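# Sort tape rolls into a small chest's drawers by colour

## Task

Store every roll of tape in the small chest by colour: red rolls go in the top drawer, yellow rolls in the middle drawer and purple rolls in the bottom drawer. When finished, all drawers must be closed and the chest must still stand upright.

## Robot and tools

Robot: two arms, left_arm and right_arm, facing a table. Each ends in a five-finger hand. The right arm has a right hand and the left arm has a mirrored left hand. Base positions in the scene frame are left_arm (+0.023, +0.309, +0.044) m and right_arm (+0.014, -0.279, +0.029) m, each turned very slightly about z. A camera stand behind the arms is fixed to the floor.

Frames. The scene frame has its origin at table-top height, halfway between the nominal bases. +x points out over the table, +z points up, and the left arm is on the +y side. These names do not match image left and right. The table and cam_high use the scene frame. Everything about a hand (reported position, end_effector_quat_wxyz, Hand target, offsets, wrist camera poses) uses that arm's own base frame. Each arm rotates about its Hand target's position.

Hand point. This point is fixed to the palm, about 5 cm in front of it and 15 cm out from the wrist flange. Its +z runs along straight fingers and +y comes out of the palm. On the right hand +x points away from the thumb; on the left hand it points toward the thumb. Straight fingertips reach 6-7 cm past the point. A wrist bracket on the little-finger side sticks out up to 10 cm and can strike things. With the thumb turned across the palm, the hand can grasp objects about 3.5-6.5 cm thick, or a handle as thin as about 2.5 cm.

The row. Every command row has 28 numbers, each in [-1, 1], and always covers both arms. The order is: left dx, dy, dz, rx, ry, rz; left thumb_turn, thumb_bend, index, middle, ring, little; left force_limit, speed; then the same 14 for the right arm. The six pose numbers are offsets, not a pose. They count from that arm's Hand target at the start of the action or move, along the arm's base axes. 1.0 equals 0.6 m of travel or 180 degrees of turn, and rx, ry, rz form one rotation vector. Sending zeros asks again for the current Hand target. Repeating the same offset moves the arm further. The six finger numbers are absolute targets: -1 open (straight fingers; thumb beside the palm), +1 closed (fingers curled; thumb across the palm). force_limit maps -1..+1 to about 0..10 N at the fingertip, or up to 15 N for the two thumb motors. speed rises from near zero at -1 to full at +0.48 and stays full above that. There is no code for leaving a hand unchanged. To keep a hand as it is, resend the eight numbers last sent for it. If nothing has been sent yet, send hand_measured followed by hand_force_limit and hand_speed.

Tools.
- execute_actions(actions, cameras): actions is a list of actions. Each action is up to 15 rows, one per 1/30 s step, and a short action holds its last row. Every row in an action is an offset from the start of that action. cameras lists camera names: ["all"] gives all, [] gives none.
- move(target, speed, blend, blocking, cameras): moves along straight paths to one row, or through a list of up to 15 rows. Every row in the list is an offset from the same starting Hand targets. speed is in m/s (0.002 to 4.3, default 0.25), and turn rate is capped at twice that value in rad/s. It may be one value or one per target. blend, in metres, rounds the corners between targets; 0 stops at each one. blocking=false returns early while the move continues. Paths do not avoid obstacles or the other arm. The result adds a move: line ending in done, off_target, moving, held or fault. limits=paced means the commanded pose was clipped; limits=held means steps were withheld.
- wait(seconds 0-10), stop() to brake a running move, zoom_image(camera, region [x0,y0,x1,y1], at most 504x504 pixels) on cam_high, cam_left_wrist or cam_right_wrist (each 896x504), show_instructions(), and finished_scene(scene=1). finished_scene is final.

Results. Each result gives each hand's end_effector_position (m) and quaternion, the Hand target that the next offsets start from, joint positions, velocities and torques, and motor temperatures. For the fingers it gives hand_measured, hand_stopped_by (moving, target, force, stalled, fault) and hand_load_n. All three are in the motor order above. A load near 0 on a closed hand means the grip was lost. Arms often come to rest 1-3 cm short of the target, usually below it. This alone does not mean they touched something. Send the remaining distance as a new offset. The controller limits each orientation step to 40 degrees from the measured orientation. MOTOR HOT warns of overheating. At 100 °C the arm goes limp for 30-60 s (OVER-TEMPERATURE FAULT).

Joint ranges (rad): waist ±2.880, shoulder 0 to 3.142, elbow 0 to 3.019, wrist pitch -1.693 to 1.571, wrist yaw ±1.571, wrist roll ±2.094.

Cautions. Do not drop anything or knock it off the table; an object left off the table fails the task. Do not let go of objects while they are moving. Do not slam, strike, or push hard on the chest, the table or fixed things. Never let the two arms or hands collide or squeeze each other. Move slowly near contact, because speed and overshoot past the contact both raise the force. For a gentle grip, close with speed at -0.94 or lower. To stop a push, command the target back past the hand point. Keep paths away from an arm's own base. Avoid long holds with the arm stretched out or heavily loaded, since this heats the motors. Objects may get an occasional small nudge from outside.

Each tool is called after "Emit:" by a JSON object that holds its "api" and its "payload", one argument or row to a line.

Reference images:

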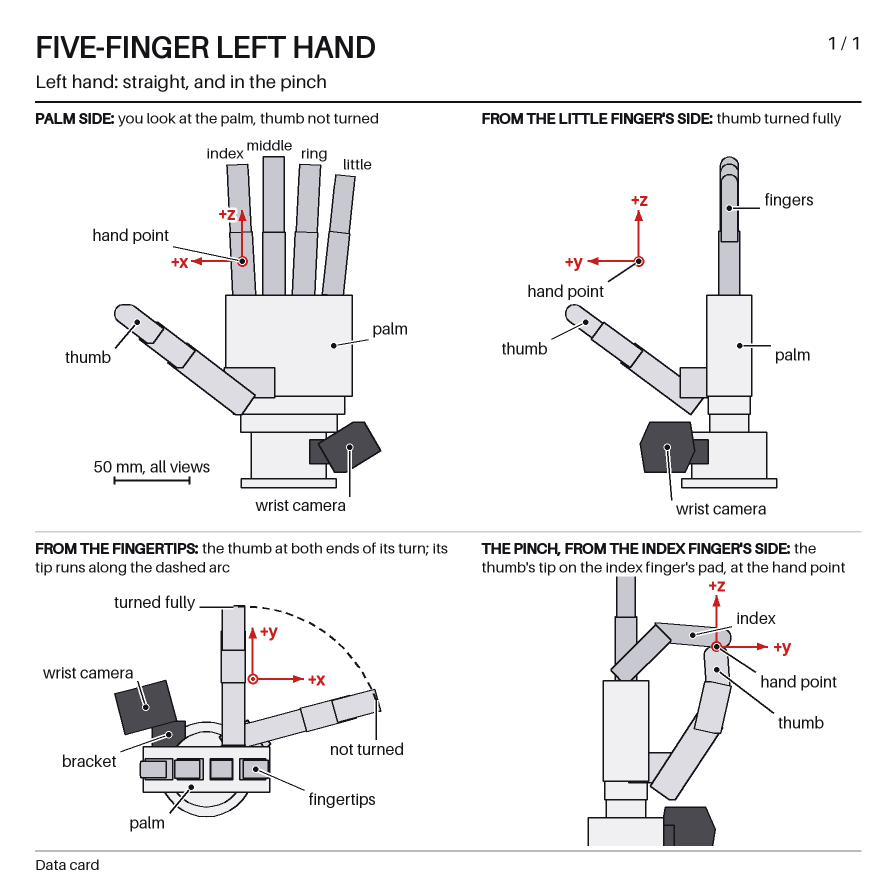

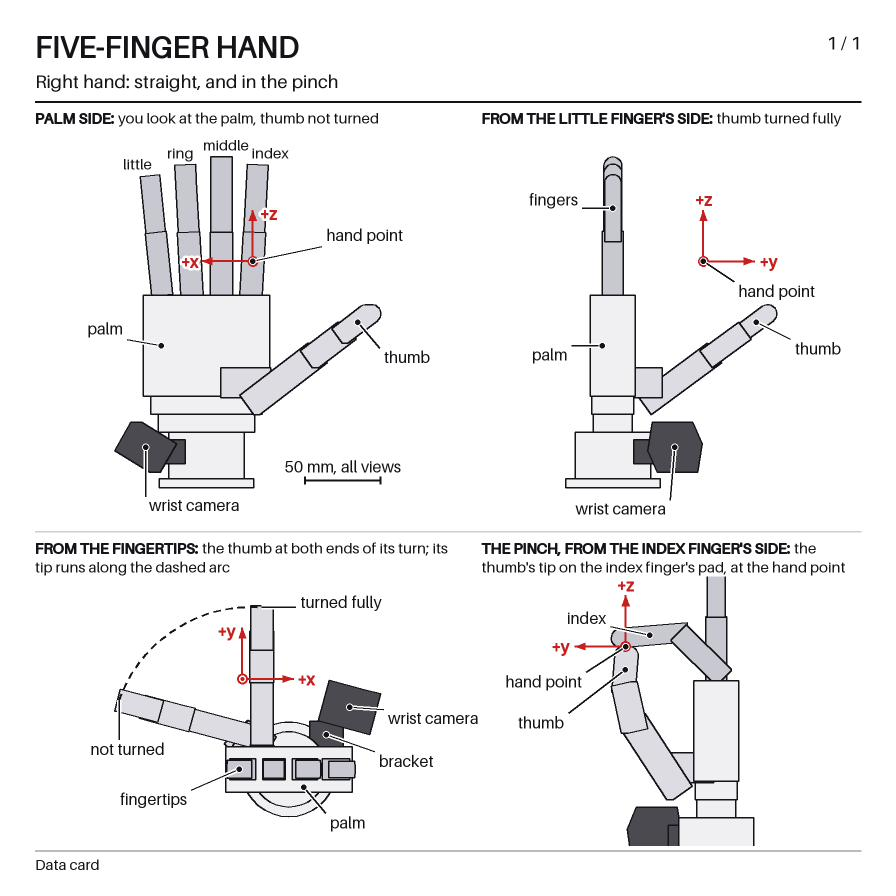

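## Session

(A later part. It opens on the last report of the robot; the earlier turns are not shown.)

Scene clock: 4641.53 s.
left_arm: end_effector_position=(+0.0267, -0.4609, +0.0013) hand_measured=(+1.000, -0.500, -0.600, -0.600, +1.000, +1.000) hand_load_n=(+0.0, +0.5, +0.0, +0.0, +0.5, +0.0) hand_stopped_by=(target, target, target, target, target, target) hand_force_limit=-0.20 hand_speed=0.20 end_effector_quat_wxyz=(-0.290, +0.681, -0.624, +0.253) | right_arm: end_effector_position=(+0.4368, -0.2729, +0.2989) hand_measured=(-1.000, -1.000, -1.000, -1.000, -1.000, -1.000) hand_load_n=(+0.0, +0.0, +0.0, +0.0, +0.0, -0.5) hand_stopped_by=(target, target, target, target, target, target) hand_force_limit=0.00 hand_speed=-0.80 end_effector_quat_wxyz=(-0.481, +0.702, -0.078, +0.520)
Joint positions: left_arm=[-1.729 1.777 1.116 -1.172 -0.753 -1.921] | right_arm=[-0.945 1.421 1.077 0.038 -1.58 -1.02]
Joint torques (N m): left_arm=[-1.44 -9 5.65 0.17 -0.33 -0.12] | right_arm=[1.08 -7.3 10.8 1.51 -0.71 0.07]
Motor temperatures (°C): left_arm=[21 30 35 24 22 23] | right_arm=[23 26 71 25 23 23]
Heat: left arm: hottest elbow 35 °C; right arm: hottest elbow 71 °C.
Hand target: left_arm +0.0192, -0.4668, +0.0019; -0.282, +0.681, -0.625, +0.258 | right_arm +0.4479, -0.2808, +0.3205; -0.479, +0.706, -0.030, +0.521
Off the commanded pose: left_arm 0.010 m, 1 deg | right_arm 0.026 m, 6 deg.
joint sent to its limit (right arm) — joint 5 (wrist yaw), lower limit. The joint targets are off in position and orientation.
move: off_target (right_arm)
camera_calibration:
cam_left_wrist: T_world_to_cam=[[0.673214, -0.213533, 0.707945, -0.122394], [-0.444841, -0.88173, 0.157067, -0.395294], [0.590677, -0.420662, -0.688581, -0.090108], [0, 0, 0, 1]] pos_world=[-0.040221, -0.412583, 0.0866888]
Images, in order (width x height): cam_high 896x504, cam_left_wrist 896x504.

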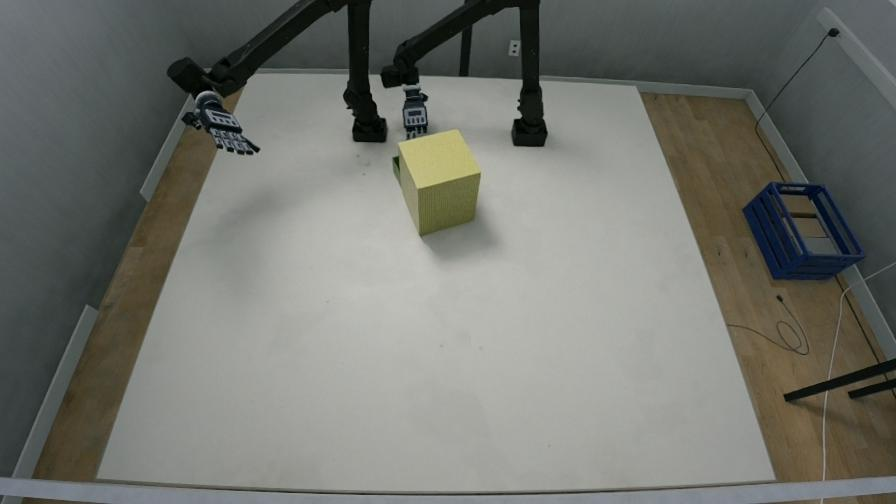

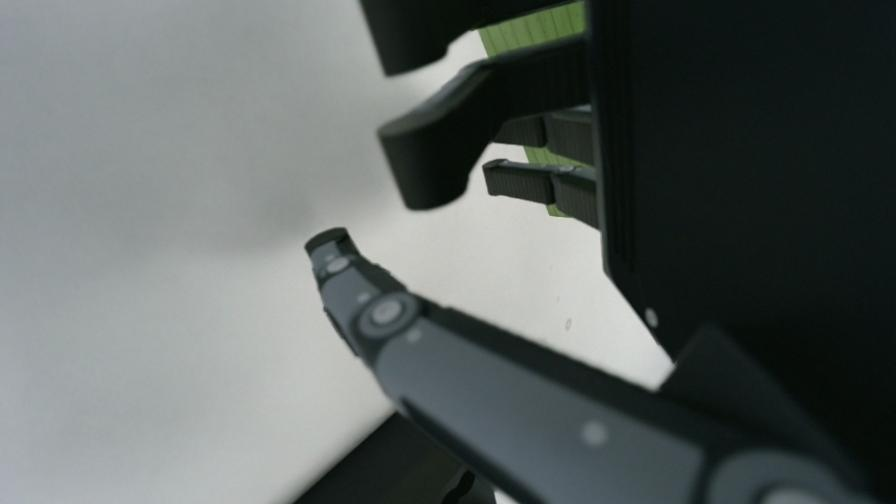

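Emit:
{"api": "move", "payload": {
  "target": [
    [0.111,0.036,0.0,0,0,0.028,1,-0.5,-0.6,-0.6,1,1,-0.2,0.2,0,0,0,0,0,0,-1,-1,-1,-1,-1,-1,0,-0.8]
  ],
  "speed": 0.06,
  "cameras": ["cam_left_wrist"]
}}

Scene clock: 4648.93 s.
left_arm: end_effector_position=(+0.0764, -0.4400, -0.0086) hand_measured=(+1.000, -0.500, -0.600, -0.600, +1.000, +1.000) hand_load_n=(+0.0, +0.0, -0.5, +0.0, +0.0, +0.0) hand_stopped_by=(target, target, target, target, target, target) hand_force_limit=-0.20 hand_speed=0.20 end_effector_quat_wxyz=(-0.299, +0.702, -0.601, +0.237) | right_arm: end_effector_position=(+0.4368, -0.2729, +0.2989) hand_measured=(-1.000, -1.000, -1.000, -1.000, -1.000, -1.000) hand_load_n=(+0.0, +0.0, +0.0, +0.0, +0.0, +0.0) hand_stopped_by=(target, target, target, target, target, target) hand_force_limit=0.00 hand_speed=-0.80 end_effector_quat_wxyz=(-0.481, +0.702, -0.078, +0.520)
Joint positions: left_arm=[-1.618 1.749 1.046 -1.1 -0.755 -1.865] | right_arm=[-0.945 1.421 1.077 0.038 -1.58 -1.02]
Joint torques (N m): left_arm=[0.91 -10.23 5.31 0.2 -0.8 0.11] | right_arm=[1.08 -7.77 10.7 1.65 -0.7 0.06]
Motor temperatures (°C): left_arm=[21 30 34 24 22 23] | right_arm=[23 26 71 25 23 23]
Heat: left arm: hottest elbow 34 °C; right arm: hottest elbow 71 °C.
Hand target: left_arm +0.0858, -0.4452, +0.0019; -0.293, +0.708, -0.594, +0.246 | right_arm +0.4479, -0.2808, +0.3205; -0.479, +0.706, -0.030, +0.521
Off the commanded pose: left_arm 0.015 m, 2 deg | right_arm 0.026 m, 6 deg.
joint sent to its limit (right arm) — joint 5 (wrist yaw), lower limit. The joint targets are off in position and orientation.
move: off_target (left_arm, right_arm)
camera_calibration:
cam_left_wrist: T_world_to_cam=[[0.692218, -0.170642, 0.701225, -0.127029], [-0.379899, -0.912284, 0.153017, -0.37159], [0.613605, -0.372316, -0.696326, -0.0979854], [0, 0, 0, 1]] pos_world=[0.00688934, -0.397154, 0.0777059]
Images, in order (width x height): cam_left_wrist 896x504.

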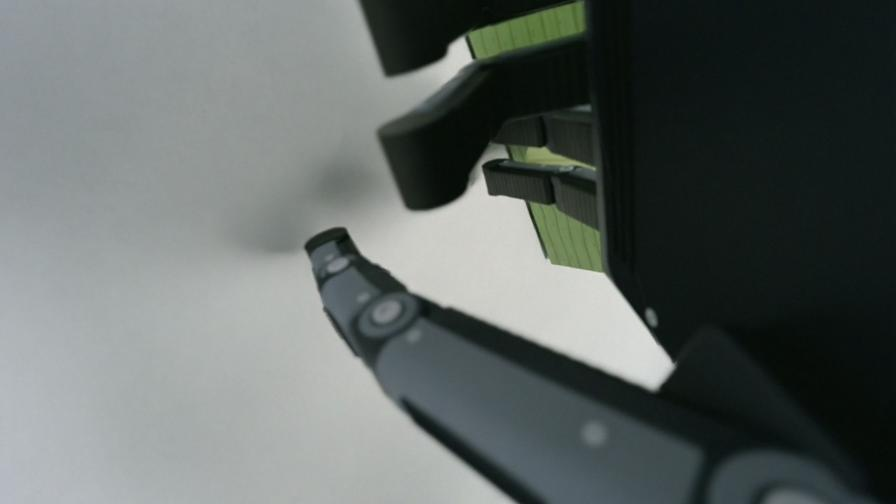

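Emit:
{"api": "move", "payload": {
  "target": [
    [0.09,0.029,0.0168,0,0,0.028,1,-0.5,-0.6,-0.6,1,1,-0.2,0.2,0,0,0,0,0,0,-1,-1,-1,-1,-1,-1,0,-0.8]
  ],
  "speed": 0.05,
  "cameras": ["cam_left_wrist","cam_high"]
}}

Scene clock: 4662.07 s.
left_arm: end_effector_position=(+0.1284, -0.4235, +0.0002) hand_measured=(+1.000, -0.500, -0.600, -0.600, +1.000, +1.000) hand_load_n=(+0.0, +0.0, -1.0, +0.0, +0.5, +0.0) hand_stopped_by=(target, target, target, target, target, target) hand_force_limit=-0.20 hand_speed=0.20 end_effector_quat_wxyz=(-0.309, +0.727, -0.572, +0.222) | right_arm: end_effector_position=(+0.4368, -0.2729, +0.2989) hand_measured=(-1.000, -1.000, -1.000, -1.000, -1.000, -1.000) hand_load_n=(+0.0, +0.0, +0.0, +0.0, +0.0, +0.0) hand_stopped_by=(target, target, target, target, target, target) hand_force_limit=0.00 hand_speed=-0.80 end_effector_quat_wxyz=(-0.481, +0.702, -0.078, +0.520)
Joint positions: left_arm=[-1.495 1.712 1.027 -1.085 -0.759 -1.812] | right_arm=[-0.945 1.421 1.077 0.038 -1.58 -1.02]
Joint torques (N m): left_arm=[1.03 -9.99 5.5 0.25 -0.88 0.11] | right_arm=[1.08 -8.06 10.81 1.54 -0.69 0.08]
Motor temperatures (°C): left_arm=[21 30 33 24 23 23] | right_arm=[23 26 71 25 23 23]
Heat: left arm: hottest elbow 33 °C; right arm: hottest elbow 71 °C.
Hand target: left_arm +0.1398, -0.4278, +0.0120; -0.304, +0.733, -0.562, +0.233 | right_arm +0.4479, -0.2808, +0.3205; -0.479, +0.706, -0.030, +0.521
Off the commanded pose: left_arm 0.017 m, 2 deg | right_arm 0.026 m, 6 deg.
joint sent to its limit (right arm) — joint 5 (wrist yaw), lower limit. The joint targets are off in position and orientation.
move: off_target (left_arm, right_arm)
camera_calibration:
cam_left_wrist: T_world_to_cam=[[0.7069, -0.115348, 0.697845, -0.144816], [-0.301799, -0.941482, 0.150096, -0.360522], [0.639695, -0.316712, -0.700345, -0.0976061], [0, 0, 0, 1]] pos_world=[0.0560035, -0.387042, 0.0868139]
Images, in order (width x height): cam_high 896x504, cam_left_wrist 896x504.

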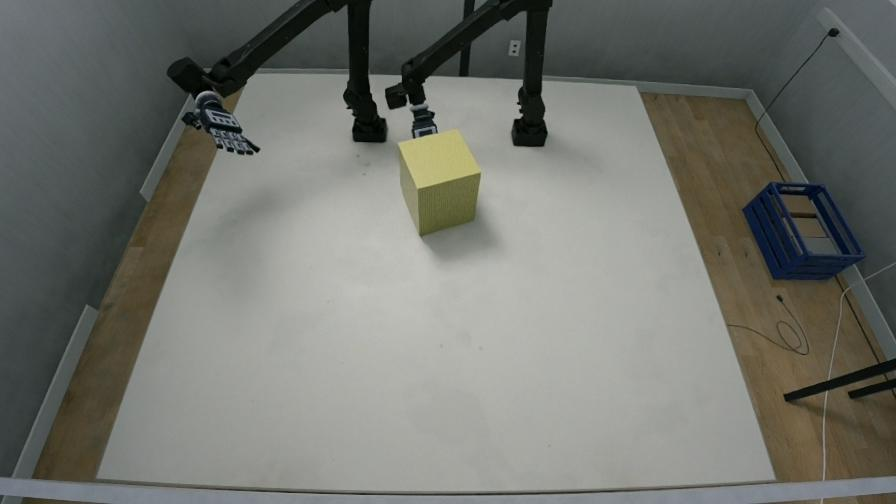

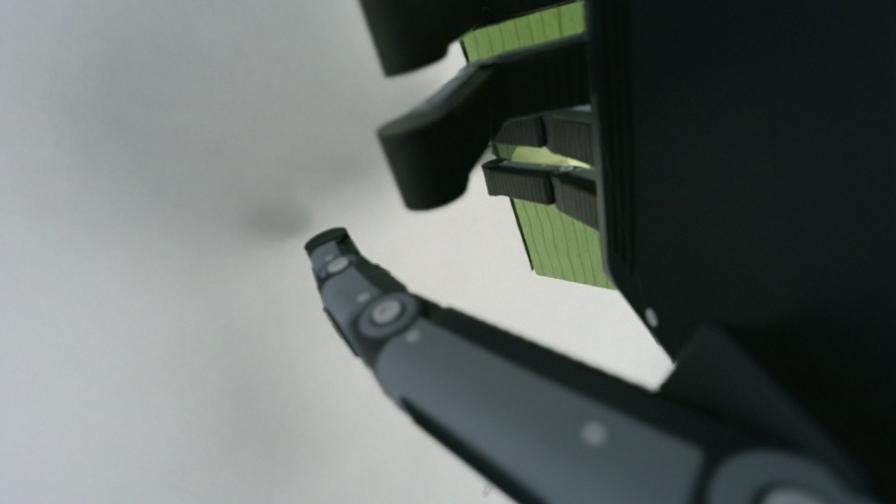

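Emit:
{"api": "move", "payload": {
  "target": [
    [0.028,0.009,0.0,0,0,0,1,-0.5,-0.6,-0.6,1,1,-0.2,0.2,0,0,0,0,0,0,-1,-1,-1,-1,-1,-1,0,-0.8]
  ],
  "speed": 0.05,
  "cameras": ["cam_left_wrist"]
}}

Scene clock: 4669.57 s.
left_arm: end_effector_position=(+0.1455, -0.4185, +0.0006) hand_measured=(+1.000, -0.500, -0.600, -0.600, +1.000, +1.000) hand_load_n=(+0.0, +0.0, -1.0, +0.0, +0.0, +0.0) hand_stopped_by=(target, target, target, target, target, target) hand_force_limit=-0.20 hand_speed=0.20 end_effector_quat_wxyz=(-0.309, +0.727, -0.572, +0.222) | right_arm: end_effector_position=(+0.4368, -0.2729, +0.2989) hand_measured=(-1.000, -1.000, -1.000, -1.000, -1.000, -1.000) hand_load_n=(+0.0, +0.0, +0.0, +0.0, +0.0, +0.0) hand_stopped_by=(target, target, target, target, target, target) hand_force_limit=0.00 hand_speed=-0.80 end_effector_quat_wxyz=(-0.481, +0.702, -0.078, +0.520)
Joint positions: left_arm=[-1.454 1.697 1.008 -1.042 -0.767 -1.755] | right_arm=[-0.945 1.421 1.077 0.038 -1.58 -1.02]
Joint torques (N m): left_arm=[1.08 -9.82 5.57 0.34 -0.86 0.11] | right_arm=[0.03 -7.71 10.73 1.84 -0.71 0.07]
Motor temperatures (°C): left_arm=[21 30 33 24 23 23] | right_arm=[23 26 71 25 23 23]
Heat: left arm: hottest elbow 33 °C; right arm: hottest elbow 71 °C.
Hand target: left_arm +0.1566, -0.4224, +0.0120; -0.304, +0.733, -0.562, +0.233 | right_arm +0.4479, -0.2808, +0.3205; -0.479, +0.706, -0.030, +0.521
Off the commanded pose: left_arm 0.016 m, 2 deg | right_arm 0.026 m, 6 deg.
joint sent to its limit (right arm) — joint 5 (wrist yaw), lower limit. The joint targets are off in position and orientation.
move: off_target (left_arm, right_arm)
camera_calibration:
cam_left_wrist: T_world_to_cam=[[0.706669, -0.115102, 0.698119, -0.156436], [-0.302095, -0.941307, 0.150597, -0.350603], [0.63981, -0.317321, -0.699965, -0.106859], [0, 0, 0, 1]] pos_world=[0.0730027, -0.38194, 0.0872133]
Images, in order (width x height): cam_left_wrist 896x504.

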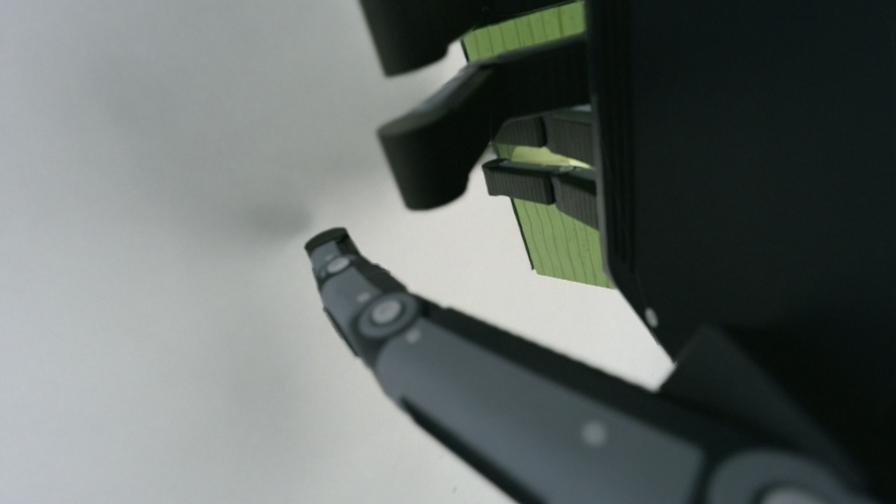

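Emit:
{"api": "move", "payload": {
  "target": [0.018, 0.006, 0, 0, 0, 0, 1, -0.5, -0.6, -0.6, 1, 1, -0.2, 0.2, 0, 0, 0, 0, 0, 0, -1, -1, -1, -1, -1, -1, 0, -0.8],
  "speed": 0.05,
  "cameras": ["cam_left_wrist"]
}}

Scene clock: 4691.63 s.
left_arm: end_effector_position=(+0.1543, -0.4155, +0.0006) hand_measured=(+1.000, -0.500, -0.600, -0.600, +1.000, +1.000) hand_load_n=(+0.5, +0.0, -1.0, +0.0, +0.0, +0.0) hand_stopped_by=(target, target, target, target, target, target) hand_force_limit=-0.20 hand_speed=0.20 end_effector_quat_wxyz=(-0.308, +0.725, -0.575, +0.221) | right_arm: end_effector_position=(+0.4368, -0.2729, +0.2989) hand_measured=(-1.000, -1.000, -1.000, -1.000, -1.000, -1.000) hand_load_n=(+0.0, +0.0, -0.5, +0.0, +0.0, +0.0) hand_stopped_by=(target, target, target, target, target, target) hand_force_limit=0.00 hand_speed=-0.80 end_effector_quat_wxyz=(-0.481, +0.702, -0.078, +0.520)
Joint positions: left_arm=[-1.431 1.688 0.997 -1.016 -0.768 -1.717] | right_arm=[-0.945 1.421 1.077 0.038 -1.58 -1.02]
Joint torques (N m): left_arm=[1.38 -9.76 5.59 0.38 -0.92 0.1] | right_arm=[0.91 -8 10.71 1.55 -0.65 0.07]
Motor temperatures (°C): left_arm=[21 31 32 24 23 23] | right_arm=[23 26 71 25 23 23]
Heat: left arm: hottest elbow 32 °C; right arm: hottest elbow 71 °C.
Hand target: left_arm +0.1674, -0.4188, +0.0120; -0.304, +0.733, -0.562, +0.233 | right_arm +0.4479, -0.2808, +0.3205; -0.479, +0.706, -0.030, +0.521
Off the commanded pose: left_arm 0.018 m, 2 deg | right_arm 0.026 m, 6 deg.
joint sent to its limit (right arm) — joint 5 (wrist yaw), lower limit. The joint targets are off in position and orientation.
move: off_target (left_arm, right_arm)
camera_calibration:
cam_left_wrist: T_world_to_cam=[[0.70813, -0.119519, 0.695893, -0.164385], [-0.305936, -0.940187, 0.14984, -0.344044], [0.636361, -0.319004, -0.70234, -0.111665], [0, 0, 0, 1]] pos_world=[0.0822096, -0.378735, 0.0875191]
Images, in order (width x height): cam_left_wrist 896x504.

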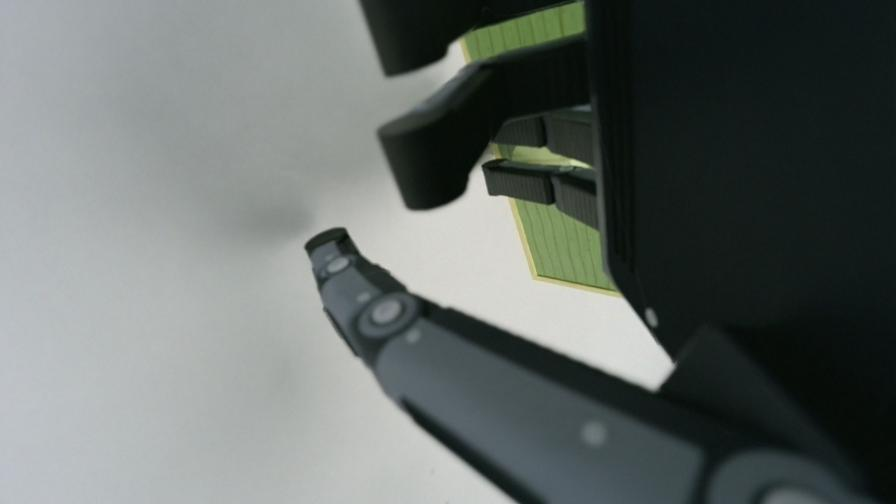

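Emit:
{"api": "move", "payload": {
  "target": [
    [-0.10, -0.033, 0, 0, 0, 0, 1, -0.5, -0.6, -0.6, 1, 1, -0.2, 0.2, 0, 0, 0, 0, 0, 0, -1, -1, -1, -1, -1, -1, 0, -0.8],
    [-0.16, -0.052, 0.22, 0, 0, 0, 1, -0.5, -0.6, -0.6, 1, 1, -0.2, 0.2, 0, 0, 0, 0, 0, 0, -1, -1, -1, -1, -1, -1, 0, -0.8]
  ],
  "speed": 0.12,
  "cameras": ["cam_left_wrist", "cam_high"]
}}

Scene clock: 4702.00 s.
left_arm: end_effector_position=(+0.0742, -0.4380, +0.1242) hand_measured=(+1.000, -0.500, -0.600, -0.600, +1.000, +1.000) hand_load_n=(+0.0, +0.0, +0.0, +0.0, +0.0, +0.0) hand_stopped_by=(target, target, target, target, target, target) hand_force_limit=-0.20 hand_speed=0.20 end_effector_quat_wxyz=(-0.318, +0.727, -0.567, +0.222) | right_arm: end_effector_position=(+0.4368, -0.2729, +0.2989) hand_measured=(-1.000, -1.000, -1.000, -1.000, -1.000, -1.000) hand_load_n=(+0.0, +0.0, +0.0, +0.0, +0.0, +0.0) hand_stopped_by=(target, target, target, target, target, target) hand_force_limit=0.00 hand_speed=-0.80 end_effector_quat_wxyz=(-0.481, +0.702, -0.078, +0.520)
Joint positions: left_arm=[-1.627 1.616 1.263 -1.559 -0.735 -2.005] | right_arm=[-0.945 1.421 1.077 0.038 -1.58 -1.02]
Joint torques (N m): left_arm=[-1.38 -9.23 9.36 -1.1 -0.3 -0.12] | right_arm=[0.56 -7.36 10.8 1.62 -0.72 0.08]
Motor temperatures (°C): left_arm=[21 31 32 24 23 23] | right_arm=[23 26 71 25 23 23]
Heat: left arm: hottest elbow 32 °C; right arm: hottest elbow 71 °C.
Hand target: left_arm +0.0714, -0.4500, +0.1440; -0.304, +0.733, -0.562, +0.233 | right_arm +0.4479, -0.2808, +0.3205; -0.479, +0.706, -0.030, +0.521
Off the commanded pose: left_arm 0.023 m, 2 deg | right_arm 0.026 m, 6 deg.
joint sent to its limit (right arm) — joint 5 (wrist yaw), lower limit. The joint targets are off in position and orientation.
move: off_target (left_arm, right_arm)
camera_calibration:
cam_left_wrist: T_world_to_cam=[[0.69825, -0.114283, 0.706673, -0.194656], [-0.293273, -0.946197, 0.136759, -0.410222], [0.653022, -0.30274, -0.694198, 0.0238016], [0, 0, 0, 1]] pos_world=[0.0000686079, -0.403191, 0.210182]
Images, in order (width x height): cam_high 896x504, cam_left_wrist 896x504.

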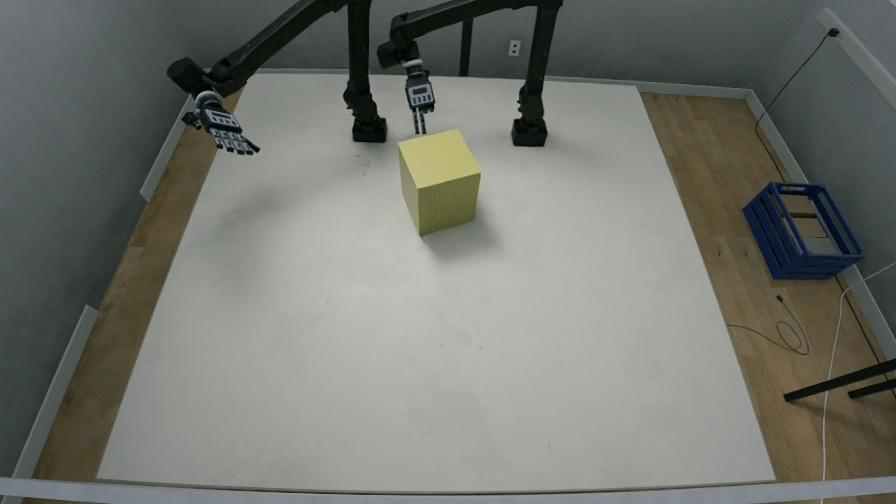

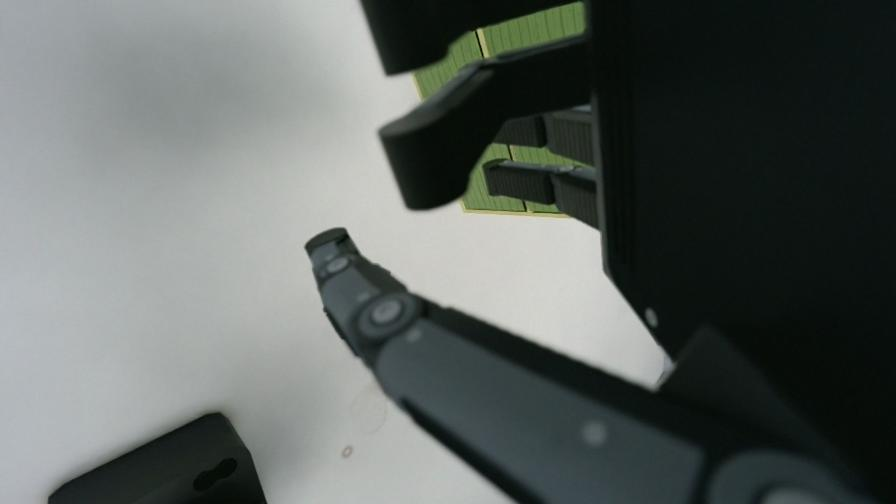

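Emit:
{"api": "zoom_image", "payload": {
  "camera": "cam_left_wrist",
  "region": [380, 0, 620, 240]
}}

Emit:
{"api": "zoom_image", "payload": {
  "camera": "cam_high",
  "region": [370, 100, 510, 250]
}}

Scaled by 2.100 from the camera's 896x504 image, which has a finer 1280x720 frame.

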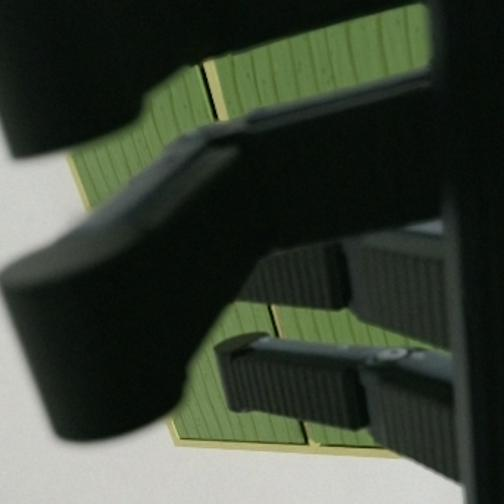

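Scaled by 3.360 from the camera's 896x504 image, which has a finer 1280x720 frame.

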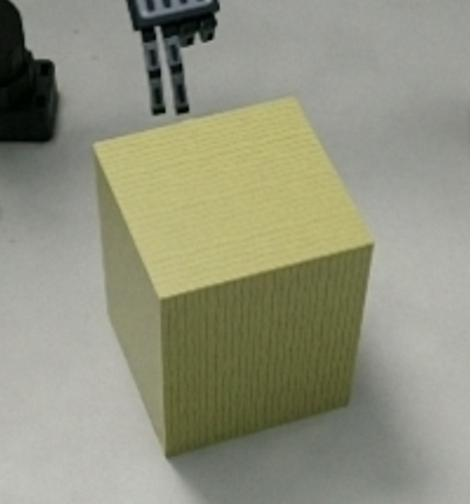

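Emit:
{"api": "move", "payload": {
  "target": [-0.03, -0.01, 0.01, 0, 0, -0.04, 1, -0.5, -1, -1, -1, -1, -0.2, 0.48, 0, 0, 0, 0, 0, 0, -1, -1, -1, -1, -1, -1, 0, -0.8],
  "speed": 0.15,
  "cameras": ["cam_left_wrist"]
}}

Scene clock: 4726.90 s.
left_arm: end_effector_position=(+0.0549, -0.4449, +0.1331) hand_measured=(+1.000, -0.500, -1.000, -1.000, -1.000, -1.000) hand_load_n=(+0.0, +0.0, +0.0, -0.5, +0.0, +0.0) hand_stopped_by=(target, target, target, target, target, target) hand_force_limit=-0.20 hand_speed=0.48 end_effector_quat_wxyz=(-0.304, +0.695, -0.607, +0.237) | right_arm: end_effector_position=(+0.4368, -0.2729, +0.2989) hand_measured=(-1.000, -1.000, -1.000, -1.000, -1.000, -1.000) hand_load_n=(+0.0, +0.0, +0.0, +0.0, +0.0, +0.0) hand_stopped_by=(target, target, target, target, target, target) hand_force_limit=0.00 hand_speed=-0.80 end_effector_quat_wxyz=(-0.481, +0.702, -0.078, +0.520)
Joint positions: left_arm=[-1.669 1.591 1.263 -1.525 -0.75 -1.916] | right_arm=[-0.945 1.421 1.077 0.038 -1.58 -1.02]
Joint torques (N m): left_arm=[-1.14 -9.47 8.24 0.1 -0.67 0.12] | right_arm=[1.08 -7.65 10.71 1.55 -0.66 0.12]
Motor temperatures (°C): left_arm=[21 31 34 24 23 23] | right_arm=[23 26 71 25 23 23]
Heat: left arm: hottest elbow 34 °C; right arm: hottest elbow 71 °C.
Hand target: left_arm +0.0534, -0.4560, +0.1500; -0.288, +0.696, -0.607, +0.251 | right_arm +0.4479, -0.2808, +0.3205; -0.479, +0.706, -0.030, +0.521
Off the commanded pose: left_arm 0.020 m, 3 deg | right_arm 0.026 m, 6 deg.
joint sent to its limit (right arm) — joint 5 (wrist yaw), lower limit. The joint targets are off in position and orientation.
move: off_target (left_arm, right_arm)
camera_calibration:
cam_left_wrist: T_world_to_cam=[[0.685461, -0.191034, 0.702602, -0.221215], [-0.393296, -0.909225, 0.136487, -0.401616], [0.612749, -0.369887, -0.698371, 0.0133919], [0, 0, 0, 1]] pos_world=[-0.0145259, -0.402465, 0.219594]
Images, in order (width x height): cam_left_wrist 896x504.

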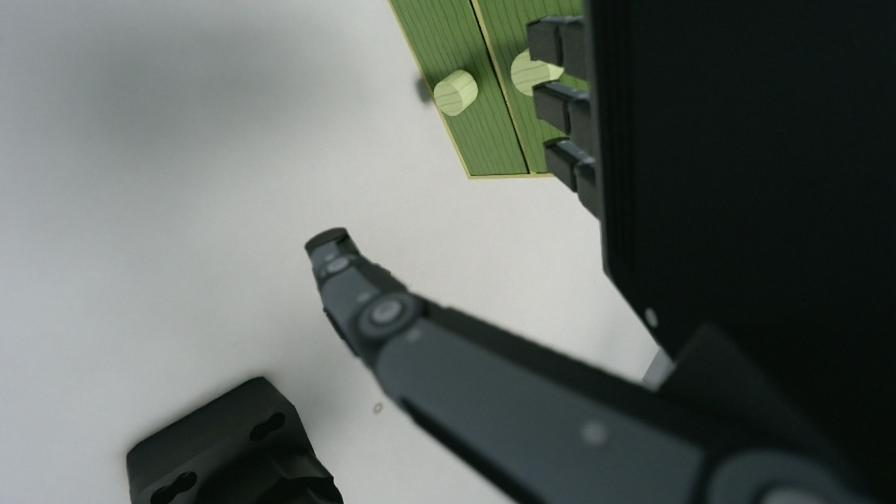

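Emit:
{"api": "zoom_image", "payload": {
  "camera": "cam_left_wrist",
  "region": [380, 0, 600, 200]
}}

Scaled by 2.291 from the camera's 896x504 image, which has a finer 1280x720 frame.

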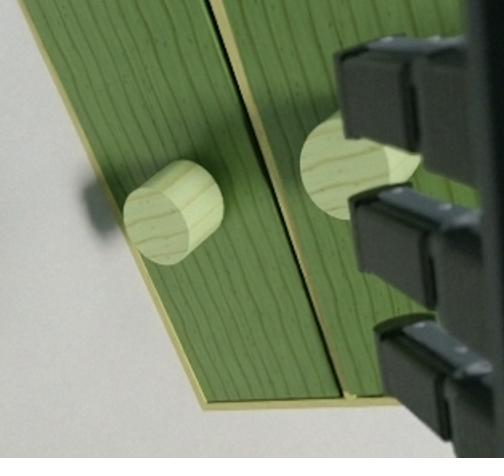

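Emit:
{"api": "move", "payload": {
  "target": [-0.02, -0.01, 0.13, 0, 0, 0, 1, -0.5, -1, -1, -1, -1, -0.2, 0.48, 0, 0, 0, 0, 0, 0, -1, -1, -1, -1, -1, -1, 0, -0.8],
  "speed": 0.15,
  "cameras": ["cam_left_wrist"]
}}

Scene clock: 4746.00 s.
left_arm: end_effector_position=(+0.0500, -0.4546, +0.2074) hand_measured=(+1.000, -0.500, -1.000, -1.000, -1.000, -1.000) hand_load_n=(+0.0, +0.0, -0.5, +0.0, +0.0, +0.0) hand_stopped_by=(target, target, target, target, target, target) hand_force_limit=-0.20 hand_speed=0.48 end_effector_quat_wxyz=(-0.283, +0.698, -0.608, +0.251) | right_arm: end_effector_position=(+0.4368, -0.2729, +0.2989) hand_measured=(-1.000, -1.000, -1.000, -1.000, -1.000, -1.000) hand_load_n=(+0.0, +0.0, +0.0, +0.0, +0.0, +0.0) hand_stopped_by=(target, target, target, target, target, target) hand_force_limit=0.00 hand_speed=-0.80 end_effector_quat_wxyz=(-0.481, +0.702, -0.078, +0.520)
Joint positions: left_arm=[-1.676 1.534 1.399 -1.66 -0.75 -1.904] | right_arm=[-0.945 1.421 1.077 0.038 -1.58 -1.02]
Joint torques (N m): left_arm=[-1.44 -8.64 9.94 -0.84 -0.37 0.11] | right_arm=[0.26 -7.88 10.92 1.46 -0.67 0.09]
Motor temperatures (°C): left_arm=[21 31 34 24 23 23] | right_arm=[23 26 71 25 23 23]
Heat: left arm: hottest elbow 34 °C; right arm: hottest elbow 71 °C.
Hand target: left_arm +0.0414, -0.4620, +0.2280; -0.288, +0.696, -0.607, +0.251 | right_arm +0.4479, -0.2808, +0.3205; -0.479, +0.706, -0.030, +0.521
Off the commanded pose: left_arm 0.023 m, 1 deg | right_arm 0.026 m, 6 deg.
joint sent to its limit (left arm) — joint 4 (wrist pitch), lower limit. The joint targets are off in position, not in orientation.
joint sent to its limit (right arm) — joint 5 (wrist yaw), lower limit. The joint targets are off in position and orientation.
move: off_target (left_arm, right_arm)
camera_calibration:
cam_left_wrist: T_world_to_cam=[[0.687696, -0.167437, 0.706427, -0.262169], [-0.406904, -0.894738, 0.184044, -0.425176], [0.601251, -0.414015, -0.683439, 0.0420653], [0, 0, 0, 1]] pos_world=[-0.0180049, -0.406902, 0.292203]
Images, in order (width x height): cam_left_wrist 896x504.

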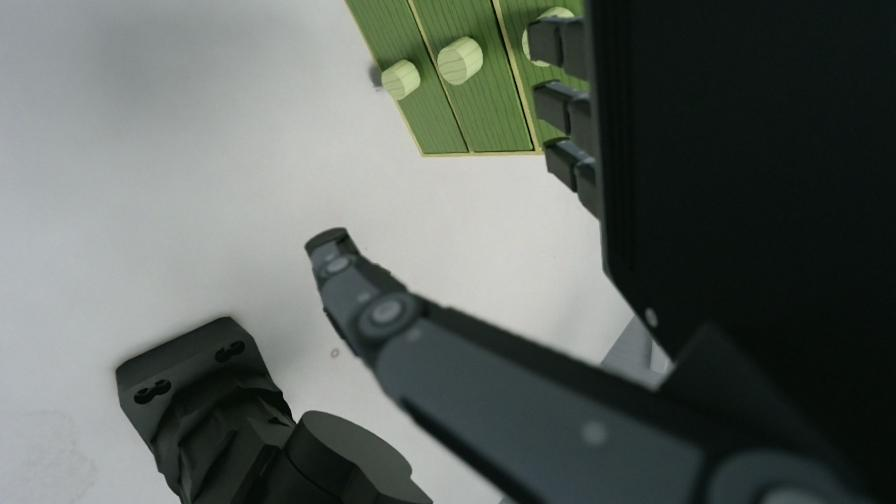

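Emit:
{"api": "zoom_image", "payload": {
  "camera": "cam_left_wrist",
  "region": [340, 0, 600, 180]
}}

Scaled by 1.938 from the camera's 896x504 image, which has a finer 1280x720 frame.

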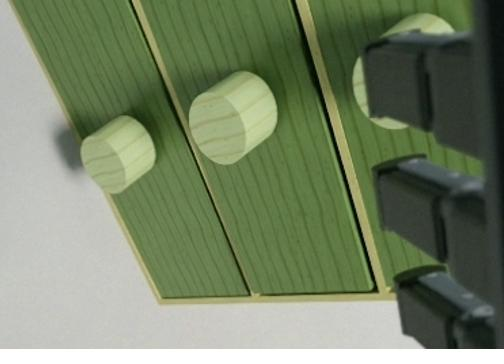

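Emit:
{"api": "zoom_image", "payload": {
  "camera": "cam_left_wrist",
  "region": [400, 80, 560, 170]
}}

Emit:
{"api": "zoom_image", "payload": {
  "camera": "cam_left_wrist",
  "region": [340, 0, 600, 90]
}}

Scaled by 3.150 from the camera's 896x504 image, which has a finer 1280x720 frame.

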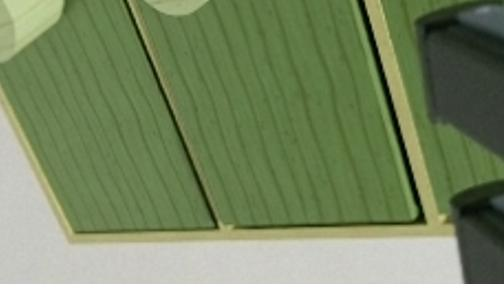

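Scaled by 1.938 from the camera's 896x504 image, which has a finer 1280x720 frame.

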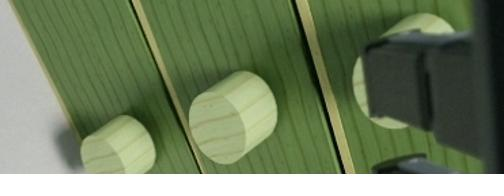

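Emit:
{"api": "move", "payload": {
  "target": [
    [0.03, 0.01, -0.08, 0, 0, 0.04, 1, -0.5, -0.6, -0.6, 1, 1, -0.2, 0.2, 0, 0, 0, 0, 0, 0, -1, -1, -1, -1, -1, -1, 0, -0.8],
    [0.0997, 0.034, -0.24, 0, 0, 0.04, 1, -0.5, -0.6, -0.6, 1, 1, -0.2, 0.2, 0, 0, 0, 0, 0, 0, -1, -1, -1, -1, -1, -1, 0, -0.8]
  ],
  "speed": 0.12,
  "cameras": ["cam_left_wrist"]
}}

Scene clock: 4795.17 s.
left_arm: end_effector_position=(+0.0498, -0.4568, +0.1780) hand_measured=(+1.000, -0.500, -0.600, -0.600, +1.000, +1.000) hand_load_n=(+0.0, +0.0, +0.0, +0.0, +0.0, +0.5) hand_stopped_by=(target, target, target, target, target, target) hand_force_limit=-0.20 hand_speed=0.20 end_effector_quat_wxyz=(-0.294, +0.721, -0.581, +0.238) | right_arm: end_effector_position=(+0.4368, -0.2729, +0.2989) hand_measured=(-1.000, -1.000, -1.000, -1.000, -1.000, -1.000) hand_load_n=(+0.0, +0.0, +0.0, +0.0, +0.0, +0.0) hand_stopped_by=(target, target, target, target, target, target) hand_force_limit=0.00 hand_speed=-0.80 end_effector_quat_wxyz=(-0.481, +0.702, -0.078, +0.520)
Joint positions: left_arm=[-1.676 1.588 1.381 -1.66 -0.728 -2.003] | right_arm=[-0.945 1.421 1.077 0.038 -1.58 -1.02]
Joint torques (N m): left_arm=[-0.38 -9.29 7.15 -0.4 -0.49 0.05] | right_arm=[0.32 -7.47 10.85 1.55 -0.7 -0.01]
Motor temperatures (°C): left_arm=[21 30 39 24 22 23] | right_arm=[23 26 71 25 23 23]
Heat: left arm: hottest elbow 39 °C; right arm: hottest elbow 71 °C.
Hand target: left_arm +0.0522, -0.4574, +0.1867; -0.290, +0.721, -0.580, +0.242 (not the last commanded pose) | right_arm +0.4479, -0.2808, +0.3205; -0.479, +0.706, -0.030, +0.521
Off the commanded pose: left_arm 0.108 m, 3 deg | right_arm 0.026 m, 6 deg.
joint sent to its limit (right arm) — joint 5 (wrist yaw), lower limit. The joint targets are off in position and orientation.
move: held (left_arm; a check stopped the path), off_target (right_arm); path passed 1 of 2 targets; limits=held
pose unreachable (left arm): on one or more control steps of this call, first in action 0 (counted from 0), this arm could not follow its commanded pose, so it was not sent that pose on those steps. It may still have moved: this result reports where it is.
cause: moving toward the commanded pose would bring a part of the arm too close to another arm (a part of this arm just beyond joint 4 (wrist pitch) and a part of the right arm just beyond its joint 2 (shoulder), 13 mm apart when this arm was first held).
camera_calibration:
cam_left_wrist: T_world_to_cam=[[0.699496, -0.117732, 0.704872, -0.219173], [-0.33683, -0.924221, 0.179891, -0.437955], [0.630278, -0.363255, -0.686145, 0.0434798], [0, 0, 0, 1]] pos_world=[-0.0216103, -0.414777, 0.263106]
Images, in order (width x height): cam_left_wrist 896x504.

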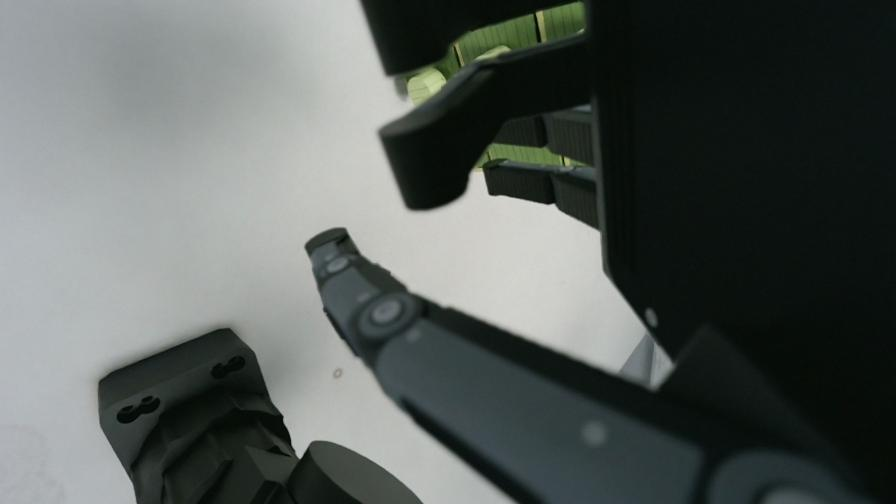

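Emit:
{"api": "move", "payload": {
  "target": [
    [0.07, 0.045, 0, 0, 0, 0.01, 1, -0.5, -0.6, -0.6, 1, 1, -0.2, 0.2, 0, 0, 0, 0, 0, 0, -1, -1, -1, -1, -1, -1, 0, -0.8],
    [0.0817, 0.0263, -0.171, 0, 0, 0.01, 1, -0.5, -0.6, -0.6, 1, 1, -0.2, 0.2, 0, 0, 0, 0, 0, 0, -1, -1, -1, -1, -1, -1, 0, -0.8]
  ],
  "speed": 0.12,
  "cameras": ["cam_left_wrist"]
}}

Scene clock: 4806.33 s.
left_arm: end_effector_position=(+0.0922, -0.4388, +0.0815) hand_measured=(+1.000, -0.500, -0.600, -0.600, +1.000, +1.000) hand_load_n=(+0.0, +0.0, +0.0, +0.0, +0.0, +0.0) hand_stopped_by=(target, target, target, target, target, target) hand_force_limit=-0.20 hand_speed=0.20 end_effector_quat_wxyz=(-0.293, +0.729, -0.572, +0.236) | right_arm: end_effector_position=(+0.4368, -0.2729, +0.2989) hand_measured=(-1.000, -1.000, -1.000, -1.000, -1.000, -1.000) hand_load_n=(+0.0, +0.0, +0.0, +0.0, +0.0, +0.0) hand_stopped_by=(target, target, target, target, target, target) hand_force_limit=0.00 hand_speed=-0.80 end_effector_quat_wxyz=(-0.481, +0.702, -0.078, +0.520)
Joint positions: left_arm=[-1.581 1.609 1.143 -1.33 -0.744 -1.91] | right_arm=[-0.945 1.421 1.077 0.038 -1.58 -1.02]
Joint torques (N m): left_arm=[0.85 -7.94 6.52 0.21 -0.68 0.12] | right_arm=[0.38 -7.88 10.76 1.69 -0.58 0.07]
Motor temperatures (°C): left_arm=[21 30 37 24 22 23] | right_arm=[23 26 71 25 23 23]
Heat: left arm: hottest elbow 37 °C; right arm: hottest elbow 71 °C.
Hand target: left_arm +0.1013, -0.4416, +0.0841; -0.294, +0.730, -0.569, +0.237 | right_arm +0.4479, -0.2808, +0.3205; -0.479, +0.706, -0.030, +0.521
Off the commanded pose: left_arm 0.010 m, 0 deg | right_arm 0.026 m, 6 deg.
joint sent to its limit (right arm) — joint 5 (wrist yaw), lower limit. The joint targets are off in position and orientation.
move: off_target (right_arm)
camera_calibration:
cam_left_wrist: T_world_to_cam=[[0.70455, -0.0954975, 0.7032, -0.169252], [-0.313754, -0.930714, 0.187961, -0.395331], [0.636528, -0.35306, -0.685697, -0.039101], [0, 0, 0, 1]] pos_world=[0.0200987, -0.397909, 0.166514]
Images, in order (width x height): cam_left_wrist 896x504.

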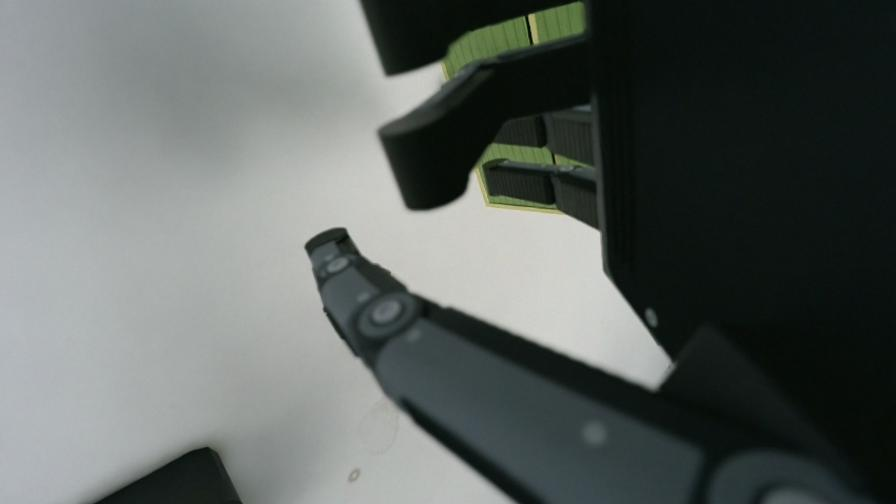

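Emit:
{"api": "move", "payload": {
  "target": [
    [0.085, 0.0295, 0, 0, 0, 0, 1, -0.5, -0.6, -0.6, 1, 1, -0.2, 0.2, 0, 0, 0, 0, 0, 0, -1, -1, -1, -1, -1, -1, 0, -0.8],
    [0.112, 0.0385, 0, 0, 0, 0, 1, -0.5, -0.6, -0.6, 1, 1, -0.2, 0.2, 0, 0, 0, 0, 0, 0, -1, -1, -1, -1, -1, -1, 0, -0.8]
  ],
  "speed": [0.06, 0.03],
  "cameras": ["cam_left_wrist"]
}}

Scene clock: 4818.00 s.
left_arm: end_effector_position=(+0.1560, -0.4154, +0.0732) hand_measured=(+1.000, -0.500, -0.600, -0.600, +1.000, +1.000) hand_load_n=(+0.0, +0.0, -0.5, +0.0, +0.0, +0.0) hand_stopped_by=(target, target, target, target, target, target) hand_force_limit=-0.20 hand_speed=0.20 end_effector_quat_wxyz=(-0.301, +0.722, -0.581, +0.225) | right_arm: end_effector_position=(+0.4368, -0.2729, +0.2989) hand_measured=(-1.000, -1.000, -1.000, -1.000, -1.000, -1.000) hand_load_n=(+0.0, +0.0, +0.0, +0.0, +0.0, +0.0) hand_stopped_by=(target, target, target, target, target, target) hand_force_limit=0.00 hand_speed=-0.80 end_effector_quat_wxyz=(-0.481, +0.702, -0.078, +0.520)
Joint positions: left_arm=[-1.423 1.56 1.066 -1.177 -0.765 -1.678] | right_arm=[-0.945 1.421 1.077 0.038 -1.58 -1.02]
Joint torques (N m): left_arm=[1.38 -8.94 6.39 0.39 -0.71 0.11] | right_arm=[0.79 -8.47 10.65 1.57 -0.62 0.04]
Motor temperatures (°C): left_arm=[21 30 36 24 23 23] | right_arm=[23 26 71 25 23 23]
Heat: left arm: hottest elbow 36 °C; right arm: hottest elbow 71 °C.
Hand target: left_arm +0.1685, -0.4185, +0.0841; -0.294, +0.730, -0.569, +0.237 | right_arm +0.4479, -0.2808, +0.3205; -0.479, +0.706, -0.030, +0.521
Off the commanded pose: left_arm 0.017 m, 2 deg | right_arm 0.026 m, 6 deg.
joint sent to its limit (right arm) — joint 5 (wrist yaw), lower limit. The joint targets are off in position and orientation.
move: off_target (left_arm, right_arm)
camera_calibration:
cam_left_wrist: T_world_to_cam=[[0.709141, -0.126668, 0.693595, -0.219115], [-0.323377, -0.932592, 0.16031, -0.349237], [0.626535, -0.337975, -0.702301, -0.0681083], [0, 0, 0, 1]] pos_world=[0.0851205, -0.376469, 0.16013]
Images, in order (width x height): cam_left_wrist 896x504.

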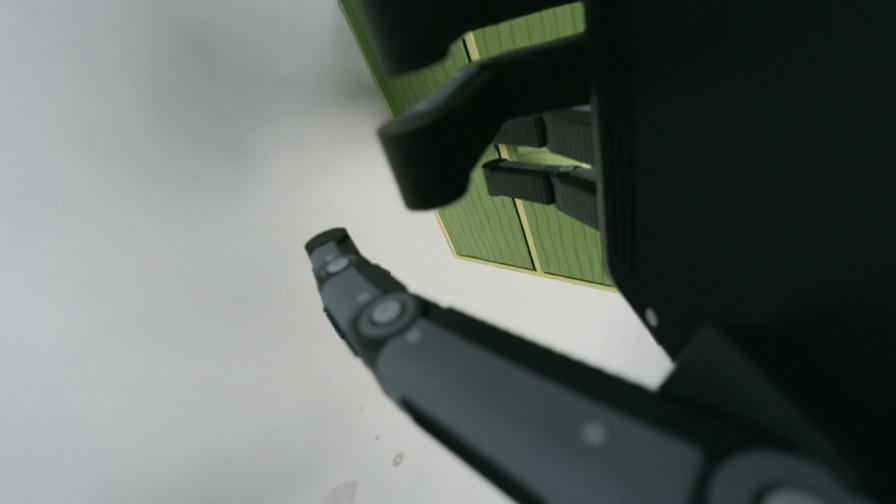

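Emit:
{"api": "move", "payload": {
  "target": [0.016, 0.0055, 0, 0, 0, 0, 1, -0.5, -0.6, -0.6, 1, 1, -0.2, 0.2, 0, 0, 0, 0, 0, 0, -1, -1, -1, -1, -1, -1, 0, -0.8],
  "speed": 0.03,
  "cameras": ["cam_left_wrist"]
}}

Emit:
{"api": "zoom_image", "payload": {
  "camera": "cam_left_wrist",
  "region": [430, 0, 620, 300]
}}

Scene clock: 4831.90 s.
left_arm: end_effector_position=(+0.1574, -0.4143, +0.0724) hand_measured=(+1.000, -0.500, -0.600, -0.600, +1.000, +1.000) hand_load_n=(+0.0, +0.0, -2.5, -1.0, +0.0, +0.0) hand_stopped_by=(target, target, target, target, target, target) hand_force_limit=-0.20 hand_speed=0.20 end_effector_quat_wxyz=(-0.297, +0.717, -0.589, +0.225) | right_arm: end_effector_position=(+0.4368, -0.2729, +0.2989) hand_measured=(-1.000, -1.000, -1.000, -1.000, -1.000, -1.000) hand_load_n=(+0.0, +0.0, +0.0, +0.0, +0.0, -0.5) hand_stopped_by=(target, target, target, target, target, target) hand_force_limit=0.00 hand_speed=-0.80 end_effector_quat_wxyz=(-0.481, +0.702, -0.078, +0.520)
Joint positions: left_arm=[-1.416 1.551 1.056 -1.152 -0.761 -1.641] | right_arm=[-0.945 1.421 1.077 0.038 -1.58 -1.02]
Joint torques (N m): left_arm=[2.78 -8.88 6.39 0.4 -0.95 0.07] | right_arm=[1.44 -7.59 10.92 1.68 -0.64 0.06]
Motor temperatures (°C): left_arm=[21 31 35 24 23 23] | right_arm=[23 26 71 25 23 23]
Heat: left arm: hottest elbow 35 °C; right arm: hottest elbow 71 °C.
Hand target: left_arm +0.1781, -0.4152, +0.0841; -0.294, +0.730, -0.569, +0.237 | right_arm +0.4479, -0.2808, +0.3205; -0.479, +0.706, -0.030, +0.521
Off the commanded pose: left_arm 0.024 m, 3 deg | right_arm 0.026 m, 6 deg.
joint sent to its limit (right arm) — joint 5 (wrist yaw), lower limit. The joint targets are off in position and orientation.
move: off_target (left_arm, right_arm)
camera_calibration:
cam_left_wrist: T_world_to_cam=[[0.711654, -0.140722, 0.688292, -0.225265], [-0.339353, -0.926708, 0.161405, -0.342764], [0.615132, -0.348438, -0.70725, -0.0714409], [0, 0, 0, 1]] pos_world=[0.0879385, -0.374235, 0.159845]
Images, in order (width x height): cam_left_wrist 896x504.

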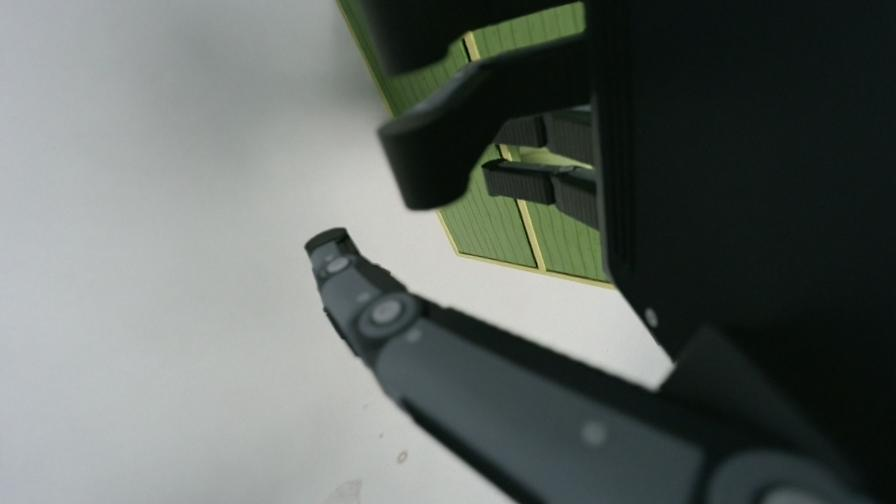

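Scaled by 1.680 from the camera's 896x504 image, which has a finer 1280x720 frame.

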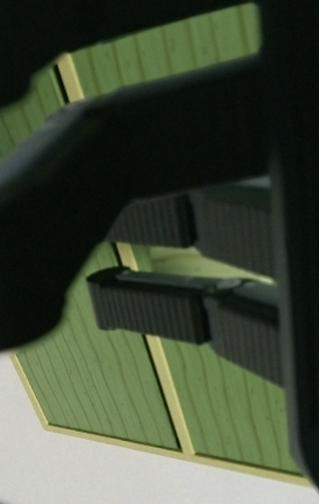

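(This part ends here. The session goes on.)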